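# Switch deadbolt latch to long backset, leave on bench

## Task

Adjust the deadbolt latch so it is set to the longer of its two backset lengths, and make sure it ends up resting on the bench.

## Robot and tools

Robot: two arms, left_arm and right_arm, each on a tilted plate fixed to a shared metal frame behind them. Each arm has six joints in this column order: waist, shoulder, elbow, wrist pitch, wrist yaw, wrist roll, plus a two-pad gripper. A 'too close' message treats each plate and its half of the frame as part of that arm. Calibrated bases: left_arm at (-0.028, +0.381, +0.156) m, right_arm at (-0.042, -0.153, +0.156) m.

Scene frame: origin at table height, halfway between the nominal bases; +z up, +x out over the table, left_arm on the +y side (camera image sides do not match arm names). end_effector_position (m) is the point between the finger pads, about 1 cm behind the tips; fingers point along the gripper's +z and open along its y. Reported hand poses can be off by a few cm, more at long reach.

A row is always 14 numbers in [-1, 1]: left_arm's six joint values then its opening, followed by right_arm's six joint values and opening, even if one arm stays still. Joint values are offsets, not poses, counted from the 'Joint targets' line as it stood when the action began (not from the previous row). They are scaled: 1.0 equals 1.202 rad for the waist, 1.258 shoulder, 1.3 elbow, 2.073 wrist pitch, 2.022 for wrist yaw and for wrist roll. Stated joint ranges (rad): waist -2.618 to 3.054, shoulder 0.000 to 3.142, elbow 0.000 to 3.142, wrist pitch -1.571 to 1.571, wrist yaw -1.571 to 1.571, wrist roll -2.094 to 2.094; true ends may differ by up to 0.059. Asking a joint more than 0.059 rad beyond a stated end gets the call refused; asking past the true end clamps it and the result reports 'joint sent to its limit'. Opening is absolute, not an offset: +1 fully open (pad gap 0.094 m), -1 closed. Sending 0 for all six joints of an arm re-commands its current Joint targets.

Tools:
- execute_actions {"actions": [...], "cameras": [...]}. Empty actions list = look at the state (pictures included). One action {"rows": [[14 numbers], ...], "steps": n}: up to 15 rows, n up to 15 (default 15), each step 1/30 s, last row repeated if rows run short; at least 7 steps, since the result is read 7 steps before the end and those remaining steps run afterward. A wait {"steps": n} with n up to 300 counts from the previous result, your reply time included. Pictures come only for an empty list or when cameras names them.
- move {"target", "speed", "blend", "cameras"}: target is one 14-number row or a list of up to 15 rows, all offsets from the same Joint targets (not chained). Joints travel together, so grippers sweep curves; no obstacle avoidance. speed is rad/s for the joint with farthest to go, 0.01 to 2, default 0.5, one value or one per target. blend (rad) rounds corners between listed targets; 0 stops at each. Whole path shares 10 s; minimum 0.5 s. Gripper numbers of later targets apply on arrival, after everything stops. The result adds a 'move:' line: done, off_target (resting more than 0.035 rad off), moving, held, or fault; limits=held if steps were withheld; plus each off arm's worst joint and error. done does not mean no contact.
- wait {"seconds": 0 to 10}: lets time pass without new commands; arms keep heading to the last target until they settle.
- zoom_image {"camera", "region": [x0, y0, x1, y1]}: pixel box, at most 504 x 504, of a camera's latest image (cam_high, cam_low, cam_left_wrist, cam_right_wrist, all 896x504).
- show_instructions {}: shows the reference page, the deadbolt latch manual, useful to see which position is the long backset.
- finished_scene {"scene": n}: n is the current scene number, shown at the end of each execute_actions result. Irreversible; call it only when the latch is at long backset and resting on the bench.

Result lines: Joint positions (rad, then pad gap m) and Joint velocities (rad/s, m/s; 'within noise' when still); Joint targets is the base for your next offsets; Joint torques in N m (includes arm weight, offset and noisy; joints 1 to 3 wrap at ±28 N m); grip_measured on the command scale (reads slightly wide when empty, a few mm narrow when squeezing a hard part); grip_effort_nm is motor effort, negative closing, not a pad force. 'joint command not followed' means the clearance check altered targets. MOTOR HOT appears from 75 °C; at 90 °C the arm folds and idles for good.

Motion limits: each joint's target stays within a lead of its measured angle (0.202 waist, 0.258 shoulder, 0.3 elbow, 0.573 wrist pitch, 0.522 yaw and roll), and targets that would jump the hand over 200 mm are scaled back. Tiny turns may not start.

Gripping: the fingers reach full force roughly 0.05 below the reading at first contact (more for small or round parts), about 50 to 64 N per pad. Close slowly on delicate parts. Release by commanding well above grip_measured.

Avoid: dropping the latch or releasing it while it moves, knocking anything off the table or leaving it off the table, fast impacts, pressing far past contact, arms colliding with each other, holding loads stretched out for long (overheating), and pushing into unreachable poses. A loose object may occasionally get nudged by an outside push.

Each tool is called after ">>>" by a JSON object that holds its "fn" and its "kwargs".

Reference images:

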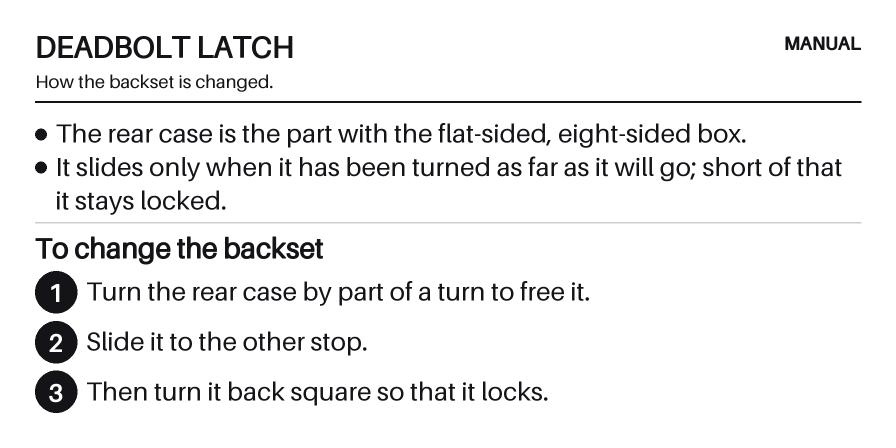

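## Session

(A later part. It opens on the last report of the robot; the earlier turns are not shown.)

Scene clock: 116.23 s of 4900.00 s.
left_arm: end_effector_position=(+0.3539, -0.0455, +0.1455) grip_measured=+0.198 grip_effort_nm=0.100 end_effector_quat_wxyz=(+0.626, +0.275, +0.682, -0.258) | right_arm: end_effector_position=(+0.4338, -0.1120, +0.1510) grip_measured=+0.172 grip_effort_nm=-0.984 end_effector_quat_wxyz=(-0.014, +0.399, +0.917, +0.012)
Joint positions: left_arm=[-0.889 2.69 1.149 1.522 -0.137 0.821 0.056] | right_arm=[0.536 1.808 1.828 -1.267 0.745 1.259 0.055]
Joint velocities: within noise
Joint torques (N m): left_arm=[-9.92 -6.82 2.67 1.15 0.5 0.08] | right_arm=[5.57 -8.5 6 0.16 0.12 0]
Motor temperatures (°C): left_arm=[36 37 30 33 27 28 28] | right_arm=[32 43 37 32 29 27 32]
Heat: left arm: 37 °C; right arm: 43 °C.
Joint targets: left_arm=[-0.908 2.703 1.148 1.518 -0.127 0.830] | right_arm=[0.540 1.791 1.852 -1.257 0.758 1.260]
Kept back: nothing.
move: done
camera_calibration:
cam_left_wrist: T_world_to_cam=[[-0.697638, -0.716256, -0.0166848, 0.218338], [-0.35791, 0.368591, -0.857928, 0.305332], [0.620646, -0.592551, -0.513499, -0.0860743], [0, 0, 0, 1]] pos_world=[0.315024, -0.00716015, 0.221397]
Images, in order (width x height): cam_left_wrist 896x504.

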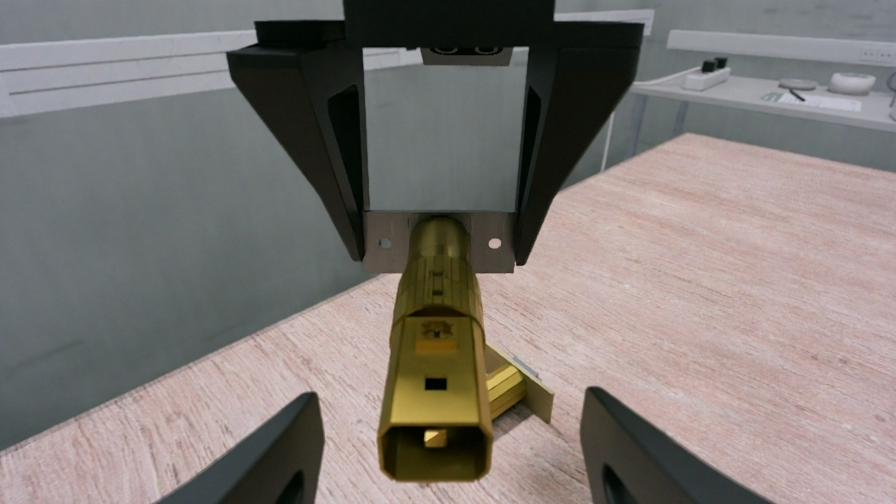

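>>> {"fn": "move", "kwargs": {"target": [[-0.0566,-0.1176,0.009,-0.0608,0,0,0.5,0,0,0,0,0,0,0.0],[0.05,-0.6,-0.2,-0.0589,0.03,0,0.5,0,0,0,0,0,0,0.0],[0.42,-0.956,-0.345,-0.0589,0.06,0,0.5,0,0,0,0,0,0,0.0]], "speed": [0.3,0.9,0.9], "blend": [0.02,0.1,0], "cameras": ["cam_right_wrist","cam_high","cam_low"]}}

>>> {"fn": "zoom_image", "kwargs": {"camera": "cam_low", "region": [370, 160, 480, 240]}}

Scene clock: 119.47 s of 4900.00 s.
left_arm: end_effector_position=(+0.5320, +0.3812, +0.2745) grip_measured=+0.498 grip_effort_nm=0.105 end_effector_quat_wxyz=(+0.738, +0.059, +0.672, -0.001) | right_arm: end_effector_position=(+0.4338, -0.1120, +0.1510) grip_measured=+0.172 grip_effort_nm=-0.984 end_effector_quat_wxyz=(-0.014, +0.399, +0.917, +0.012)
Joint positions: left_arm=[-0.398 1.515 0.705 1.4 -0.024 0.823 0.07] | right_arm=[0.536 1.808 1.828 -1.267 0.745 1.259 0.055]
Joint velocities: within noise
Joint torques (N m): left_arm=[-4.16 -7.46 3.32 1.23 0.58 0.1] | right_arm=[5.56 -8.49 5.97 0.15 0.12 0]
Motor temperatures (°C): left_arm=[35 37 30 33 27 28 28] | right_arm=[32 43 37 32 29 27 32]
Heat: left arm: 37 °C; right arm: 43 °C.
Joint targets: left_arm=[-0.403 1.501 0.699 1.396 -0.005 0.830] | right_arm=[0.540 1.791 1.852 -1.257 0.758 1.260]
Kept back: nothing.
move: done
camera_calibration:
cam_right_wrist: T_world_to_cam=[[-0.738749, -0.673733, -0.018263, 0.250198], [-0.60505, 0.651012, 0.458364, 0.30466], [-0.296926, 0.349666, -0.888577, 0.390637], [0, 0, 0, 1]] pos_world=[0.485158, -0.166363, 0.212036]
Images, in order (width x height): cam_high 896x504, cam_low 896x504, cam_right_wrist 896x504.

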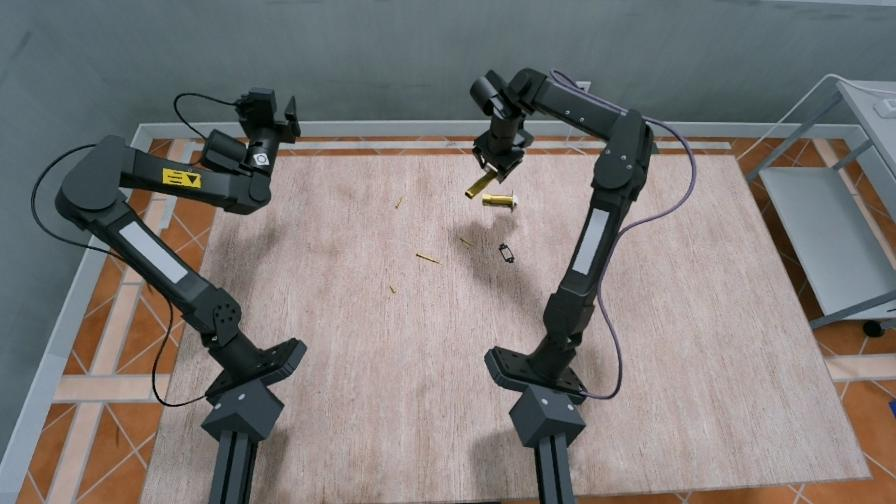

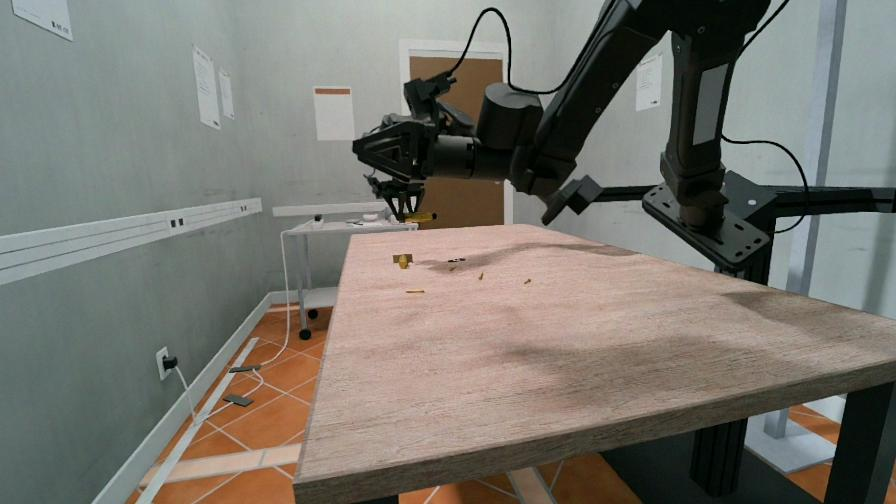

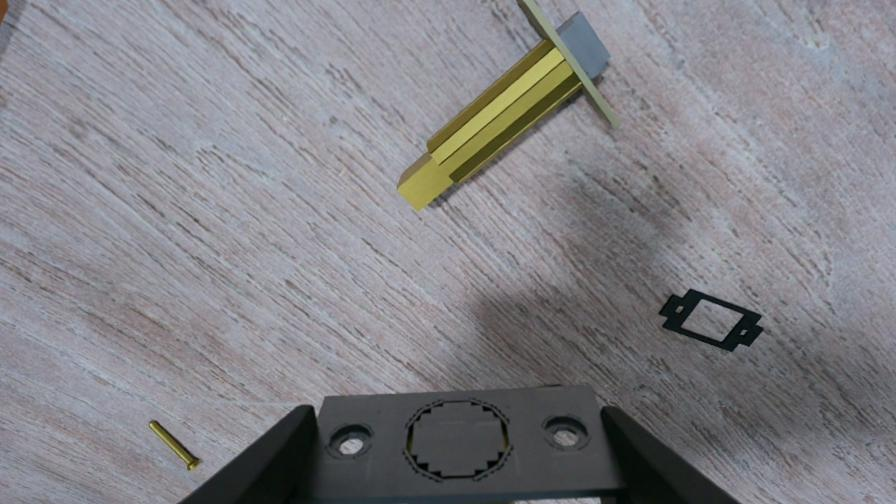

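Scaled by 4.582 from the camera's 896x504 image, which has a finer 1280x720 frame.

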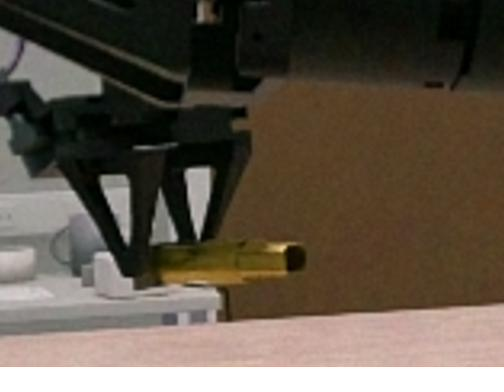

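>>> {"fn": "move", "kwargs": {"target": [[0,0,0,0,0,0,0.5,0.0691,0.1987,-0.0515,0.1008,0.0287,-0.0732,0.0],[0,0,0,0,0,0,0.5,0.0874,0.2965,-0.0446,0.1442,0.0317,-0.1177,0.0]], "speed": [0.5,0.3], "blend": [0.05,0], "cameras": ["cam_right_wrist","cam_low"]}}

>>> {"fn": "zoom_image", "kwargs": {"camera": "cam_low", "region": [370, 200, 480, 300]}}

Scene clock: 121.47 s of 4900.00 s.
left_arm: end_effector_position=(+0.5320, +0.3810, +0.2745) grip_measured=+0.498 grip_effort_nm=0.105 end_effector_quat_wxyz=(+0.739, +0.060, +0.672, -0.001) | right_arm: end_effector_position=(+0.4127, +0.0161, +0.0643) grip_measured=+0.172 grip_effort_nm=-0.984 end_effector_quat_wxyz=(-0.002, +0.239, +0.971, -0.005)
Joint positions: left_arm=[-0.398 1.515 0.705 1.399 -0.023 0.823 0.07] | right_arm=[0.612 2.16 1.795 -0.969 0.807 1.033 0.055]
Joint velocities: within noise
Joint torques (N m): left_arm=[-4.31 -7.43 3.38 1.25 0.56 0.1] | right_arm=[9.62 -7.69 3.51 0.13 0.16 -0.11]
Motor temperatures (°C): left_arm=[35 37 30 33 27 28 28] | right_arm=[32 42 37 32 28 27 32]
Heat: left arm: 37 °C; right arm: 42 °C.
Joint targets: left_arm=[-0.403 1.501 0.699 1.396 -0.006 0.830] | right_arm=[0.645 2.164 1.794 -0.958 0.822 1.022]
Kept back: nothing.
move: done
camera_calibration:
cam_right_wrist: T_world_to_cam=[[-0.471866, -0.881668, 0.00216563, 0.211223], [-0.796528, 0.427349, 0.427687, 0.332748], [-0.378003, 0.200086, -0.903924, 0.299398], [0, 0, 0, 1]] pos_world=[0.477885, -0.0158764, 0.127863]
Images, in order (width x height): cam_low 896x504, cam_right_wrist 896x504.

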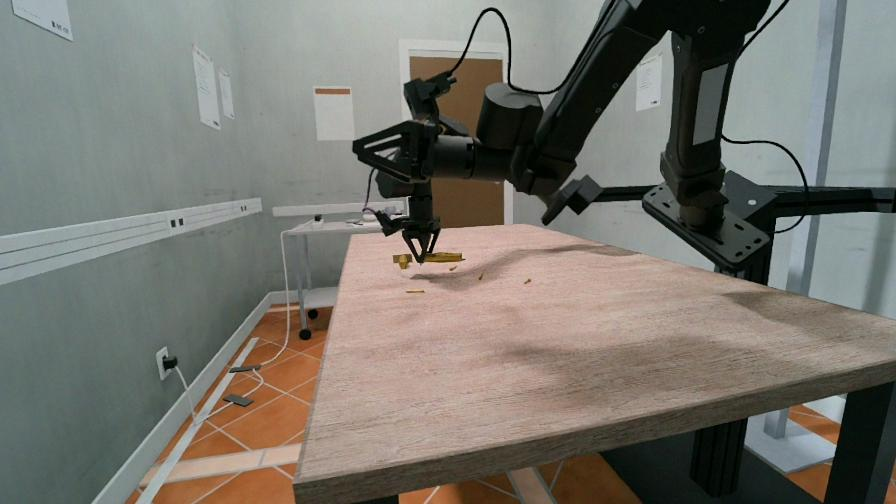

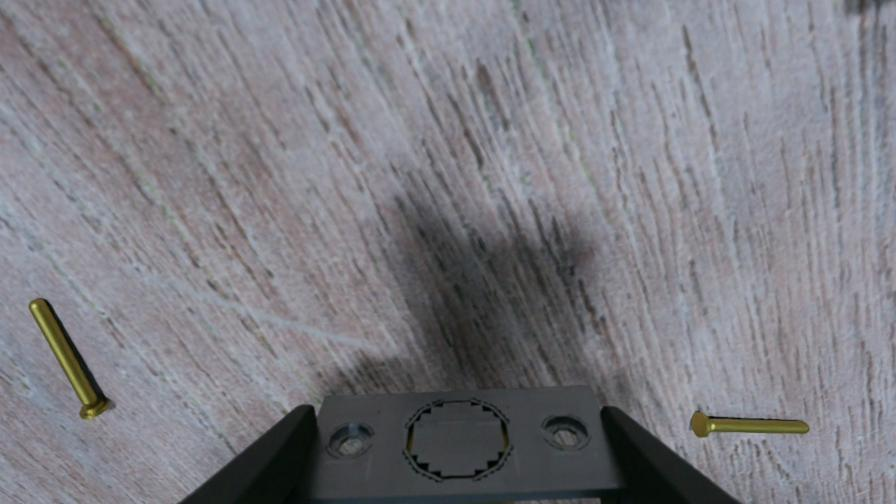

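Scaled by 4.582 from the camera's 896x504 image, which has a finer 1280x720 frame.

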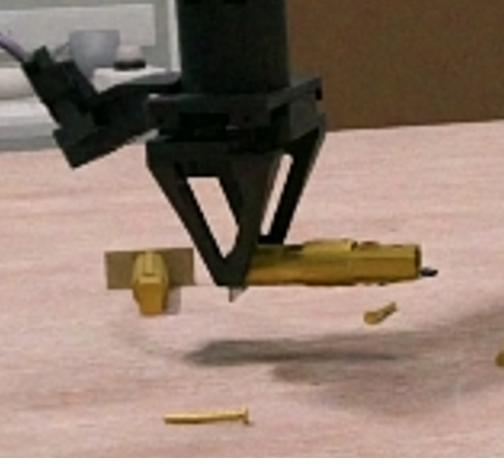

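>>> {"fn": "move", "kwargs": {"target": [0,0,0,0,0,0,0.5,-0.065,0.0278,-0.0385,0.0579,-0.0138,-0.0346,0.0], "speed": 0.15, "cameras": ["cam_low"]}}

>>> {"fn": "zoom_image", "kwargs": {"camera": "cam_low", "region": [390, 220, 480, 300]}}

Scene clock: 123.40 s of 4900.00 s.
left_arm: end_effector_position=(+0.5320, +0.3809, +0.2746) grip_measured=+0.498 grip_effort_nm=0.110 end_effector_quat_wxyz=(+0.739, +0.060, +0.671, -0.001) | right_arm: end_effector_position=(+0.4148, +0.0132, +0.0324) grip_measured=+0.172 grip_effort_nm=-0.984 end_effector_quat_wxyz=(+0.001, +0.241, +0.971, -0.010)
Joint positions: left_arm=[-0.398 1.515 0.705 1.399 -0.023 0.823 0.07] | right_arm=[0.557 2.186 1.753 -0.849 0.804 0.963 0.055]
Joint velocities: within noise
Joint torques (N m): left_arm=[-4.27 -7.46 3.33 1.23 0.53 0.1] | right_arm=[7.8 -7.28 2.63 0.14 -0.1 -0.12]
Motor temperatures (°C): left_arm=[35 37 30 34 27 28 28] | right_arm=[32 42 37 32 28 27 32]
Heat: left arm: 37 °C; right arm: 42 °C.
Joint targets: left_arm=[-0.403 1.501 0.699 1.396 -0.005 0.830] | right_arm=[0.567 2.199 1.744 -0.838 0.794 0.951]
Kept back: nothing.
move: done
Images, in order (width x height): cam_low 896x504.

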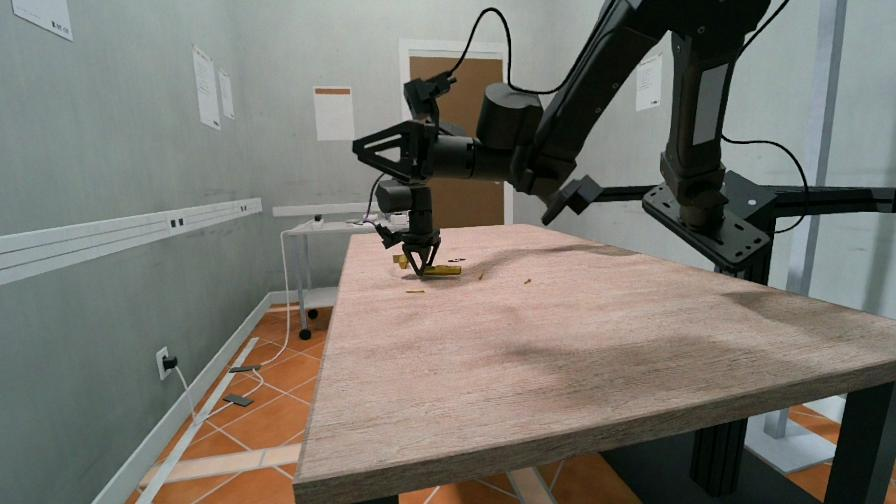

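Scaled by 5.600 from the camera's 896x504 image, which has a finer 1280x720 frame.

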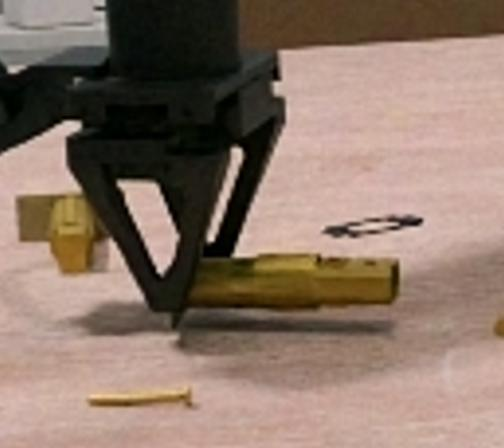

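>>> {"fn": "move", "kwargs": {"target": [0,0,0,0,0,0,0.5,-0.0108,0.0075,-0.0108,0.0135,-0.0015,-0.008,0.0], "speed": 0.08, "cameras": ["cam_low","cam_right_wrist"]}}

>>> {"fn": "zoom_image", "kwargs": {"camera": "cam_low", "region": [390, 220, 480, 300]}}

Scene clock: 124.67 s of 4900.00 s.
left_arm: end_effector_position=(+0.5320, +0.3809, +0.2745) grip_measured=+0.498 grip_effort_nm=0.105 end_effector_quat_wxyz=(+0.739, +0.060, +0.672, -0.001) | right_arm: end_effector_position=(+0.4138, +0.0141, +0.0266) grip_measured=+0.172 grip_effort_nm=-0.984 end_effector_quat_wxyz=(+0.001, +0.238, +0.971, -0.009)
Joint positions: left_arm=[-0.398 1.515 0.705 1.399 -0.023 0.823 0.07] | right_arm=[0.55 2.192 1.742 -0.824 0.801 0.947 0.055]
Joint velocities: within noise
Joint torques (N m): left_arm=[-4.3 -7.45 3.58 1.23 0.53 0.09] | right_arm=[7.42 -7.02 2.36 0.19 -0.11 -0.12]
Motor temperatures (°C): left_arm=[34 37 30 34 27 28 28] | right_arm=[33 42 37 32 28 27 32]
Heat: left arm: 37 °C; right arm: 42 °C.
Joint targets: left_arm=[-0.403 1.501 0.699 1.396 -0.005 0.830] | right_arm=[0.554 2.208 1.730 -0.810 0.791 0.935]
Kept back: nothing.
move: done
camera_calibration:
cam_right_wrist: T_world_to_cam=[[-0.470734, -0.882229, 0.00899881, 0.209451], [-0.798359, 0.43028, 0.421287, 0.351513], [-0.375544, 0.19113, -0.906883, 0.265292], [0, 0, 0, 1]] pos_world=[0.478858, -0.0171701, 0.0906164]
Images, in order (width x height): cam_low 896x504, cam_right_wrist 896x504.

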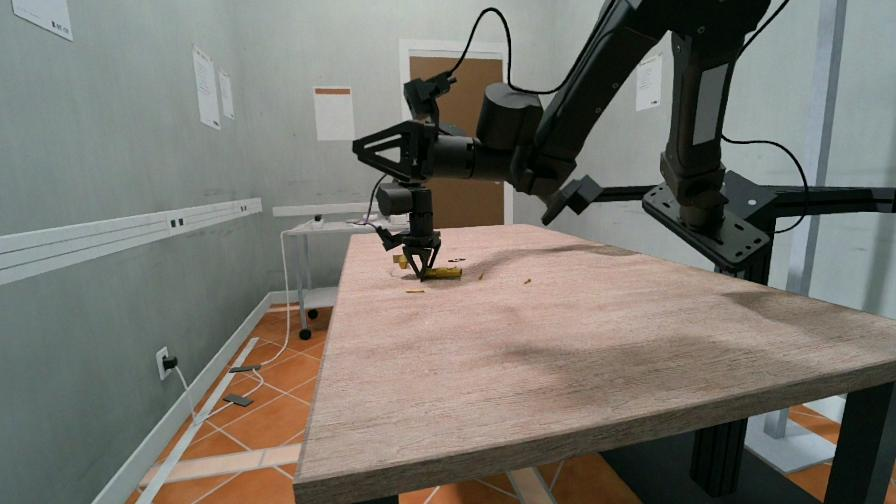

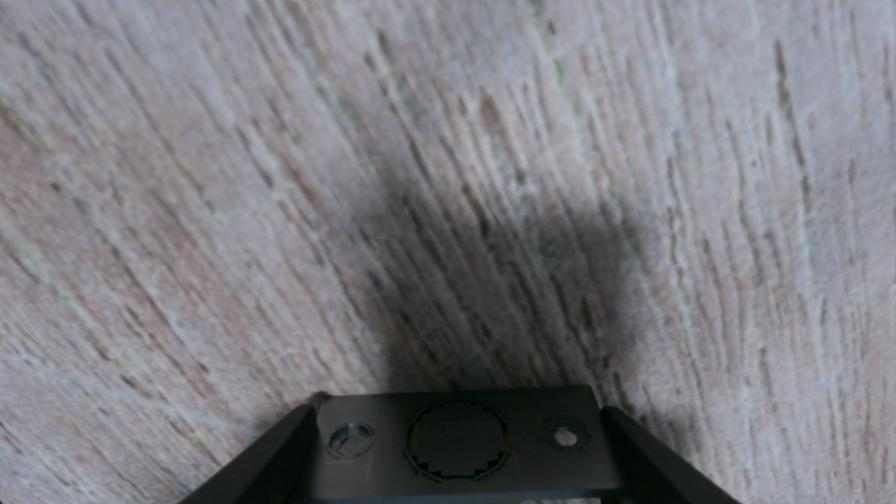

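Scaled by 5.600 from the camera's 896x504 image, which has a finer 1280x720 frame.

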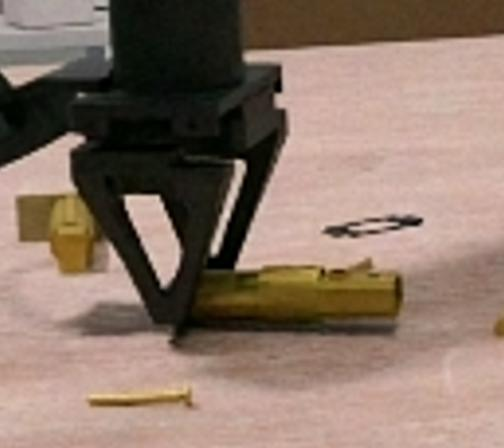

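>>> {"fn": "move", "kwargs": {"target": [[0,0,0,0,0,0,0.5,-0.002,0.003,-0.006,0.004,0,0,0.0],[0,0,0,0,0,0,0.5,-0.002,0.003,-0.006,0.004,0,0,0.2],[0,0,0,0,0,0,0.5,-0.002,0.003,-0.006,0.004,0,0,0.5]], "speed": 0.08, "cameras": ["cam_low","cam_right_wrist"]}}

>>> {"fn": "zoom_image", "kwargs": {"camera": "cam_low", "region": [390, 220, 480, 300]}}

Scene clock: 127.30 s of 4900.00 s.
left_arm: end_effector_position=(+0.5320, +0.3809, +0.2745) grip_measured=+0.498 grip_effort_nm=0.110 end_effector_quat_wxyz=(+0.739, +0.060, +0.672, -0.001) | right_arm: end_effector_position=(+0.4130, +0.0152, +0.0243) grip_measured=+0.498 grip_effort_nm=0.139 end_effector_quat_wxyz=(+0.001, +0.239, +0.971, -0.009)
Joint positions: left_arm=[-0.398 1.515 0.705 1.399 -0.023 0.823 0.07] | right_arm=[0.548 2.196 1.738 -0.814 0.799 0.946 0.07]
Joint velocities: within noise
Joint torques (N m): left_arm=[-4.16 -7.34 3.41 1.22 0.55 0.09] | right_arm=[7.39 -7.01 2.07 0.16 -0.09 -0.11]
Motor temperatures (°C): left_arm=[34 37 30 34 27 28 28] | right_arm=[33 42 37 32 28 27 32]
Heat: left arm: 37 °C; right arm: 42 °C.
Joint targets: left_arm=[-0.403 1.501 0.699 1.396 -0.005 0.830] | right_arm=[0.552 2.212 1.722 -0.802 0.792 0.935]
Kept back: nothing.
move: done
camera_calibration:
cam_right_wrist: T_world_to_cam=[[-0.472633, -0.881221, 0.00819503, 0.210831], [-0.797372, 0.431584, 0.421822, 0.350986], [-0.375256, 0.192833, -0.906641, 0.262579], [0, 0, 0, 1]] pos_world=[0.478046, -0.0163247, 0.0882837]
Images, in order (width x height): cam_low 896x504, cam_right_wrist 896x504.

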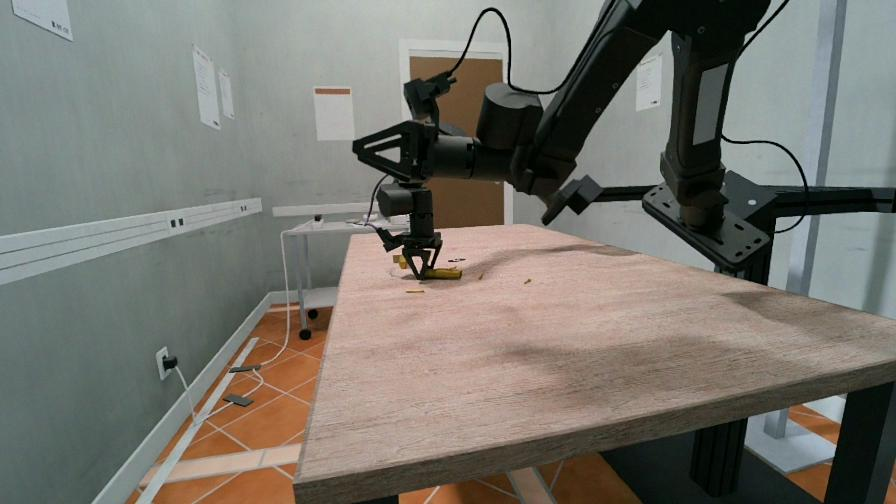

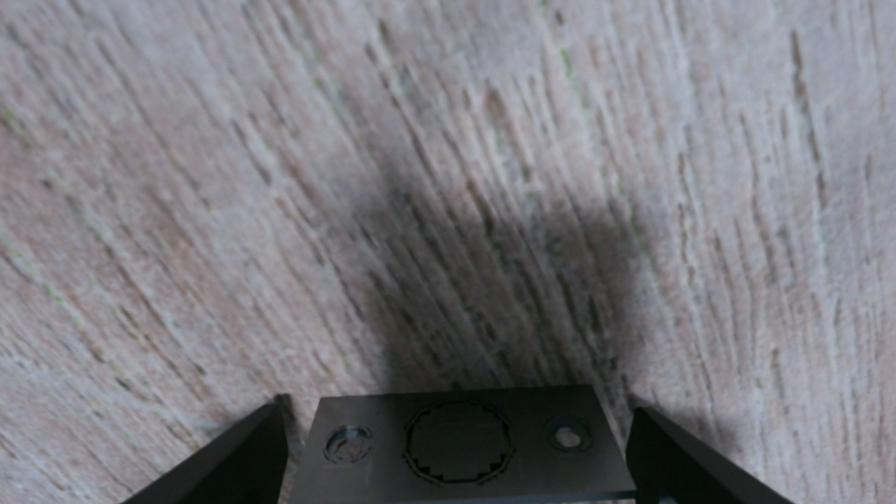

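Scaled by 5.600 from the camera's 896x504 image, which has a finer 1280x720 frame.

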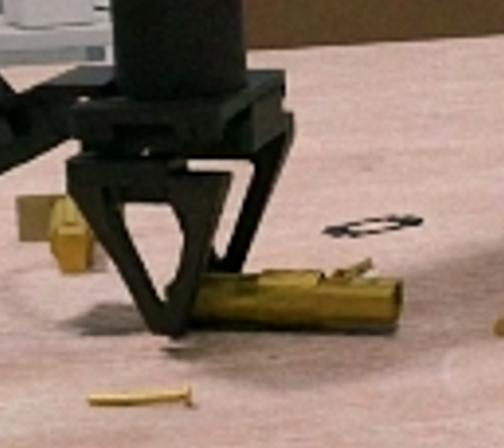

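>>> {"fn": "move", "kwargs": {"target": [[0,0,0,0,0,0,0.5,0.0549,-0.03,0.056,-0.0753,0.0084,0.0445,0.5],[0,0,0,0,0,0,0.5,0.174,-0.054,0.086,-0.175,0.018,0.113,0.5]], "speed": [0.2,0.4], "blend": [0.02,0], "cameras": ["cam_low","cam_right_wrist","cam_high"]}}

>>> {"fn": "zoom_image", "kwargs": {"camera": "cam_right_wrist", "region": [340, 100, 600, 420]}}

Scene clock: 129.67 s of 4900.00 s.
left_arm: end_effector_position=(+0.5320, +0.3809, +0.2745) grip_measured=+0.498 grip_effort_nm=0.105 end_effector_quat_wxyz=(+0.739, +0.060, +0.672, -0.001) | right_arm: end_effector_position=(+0.3779, +0.0395, +0.1048) grip_measured=+0.498 grip_effort_nm=0.144 end_effector_quat_wxyz=(-0.017, +0.194, +0.981, -0.010)
Joint positions: left_arm=[-0.398 1.515 0.705 1.399 -0.023 0.823 0.07] | right_arm=[0.74 2.17 1.814 -1.149 0.811 1.152 0.07]
Joint velocities: within noise
Joint torques (N m): left_arm=[-4.31 -7.47 3.36 1.22 0.53 0.08] | right_arm=[8.73 -9.48 5.26 -0.14 0.17 0.11]
Motor temperatures (°C): left_arm=[34 36 30 34 27 28 28] | right_arm=[33 43 37 32 28 27 31]
Heat: left arm: 36 °C; right arm: 43 °C.
Joint targets: left_arm=[-0.403 1.501 0.699 1.396 -0.005 0.830] | right_arm=[0.761 2.144 1.834 -1.165 0.828 1.164]
Kept back: nothing.
move: done
camera_calibration:
cam_right_wrist: T_world_to_cam=[[-0.388878, -0.921127, 0.0172676, 0.183907], [-0.818466, 0.35402, 0.452529, 0.286303], [-0.42295, 0.161846, -0.891583, 0.33541], [0, 0, 0, 1]] pos_world=[0.447708, 0.0137601, 0.16631]
Images, in order (width x height): cam_high 896x504, cam_low 896x504, cam_right_wrist 896x504.

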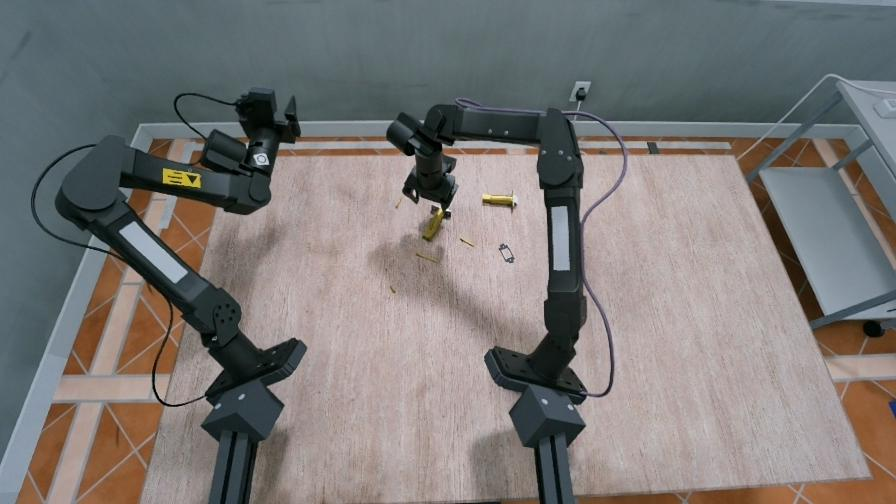

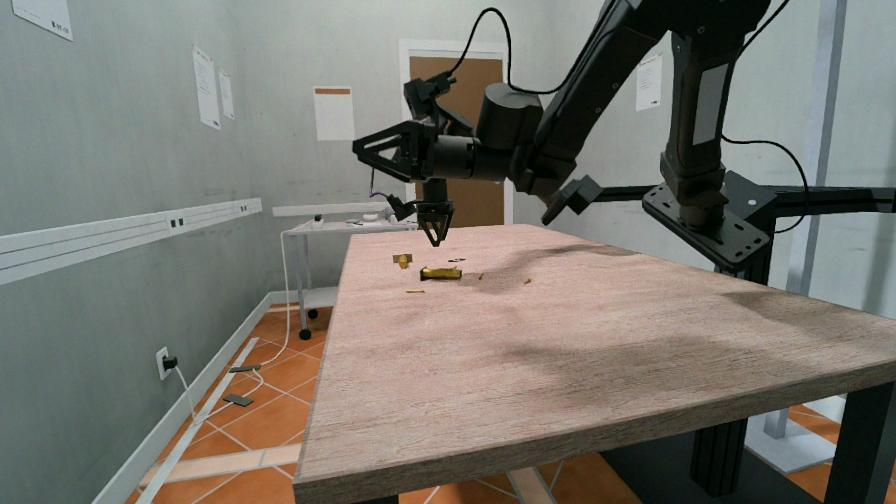

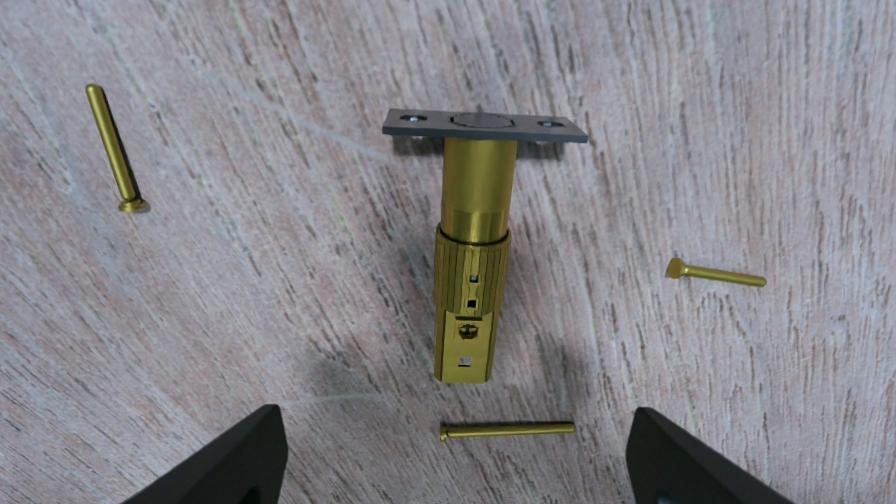

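Scaled by 1.575 from the camera's 896x504 image, which has a finer 1280x720 frame.

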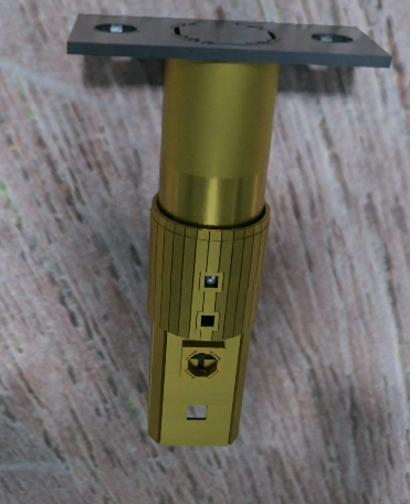

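>>> {"fn": "finished_scene", "kwargs": {"scene": 1}}

The scene is finished: the task was done.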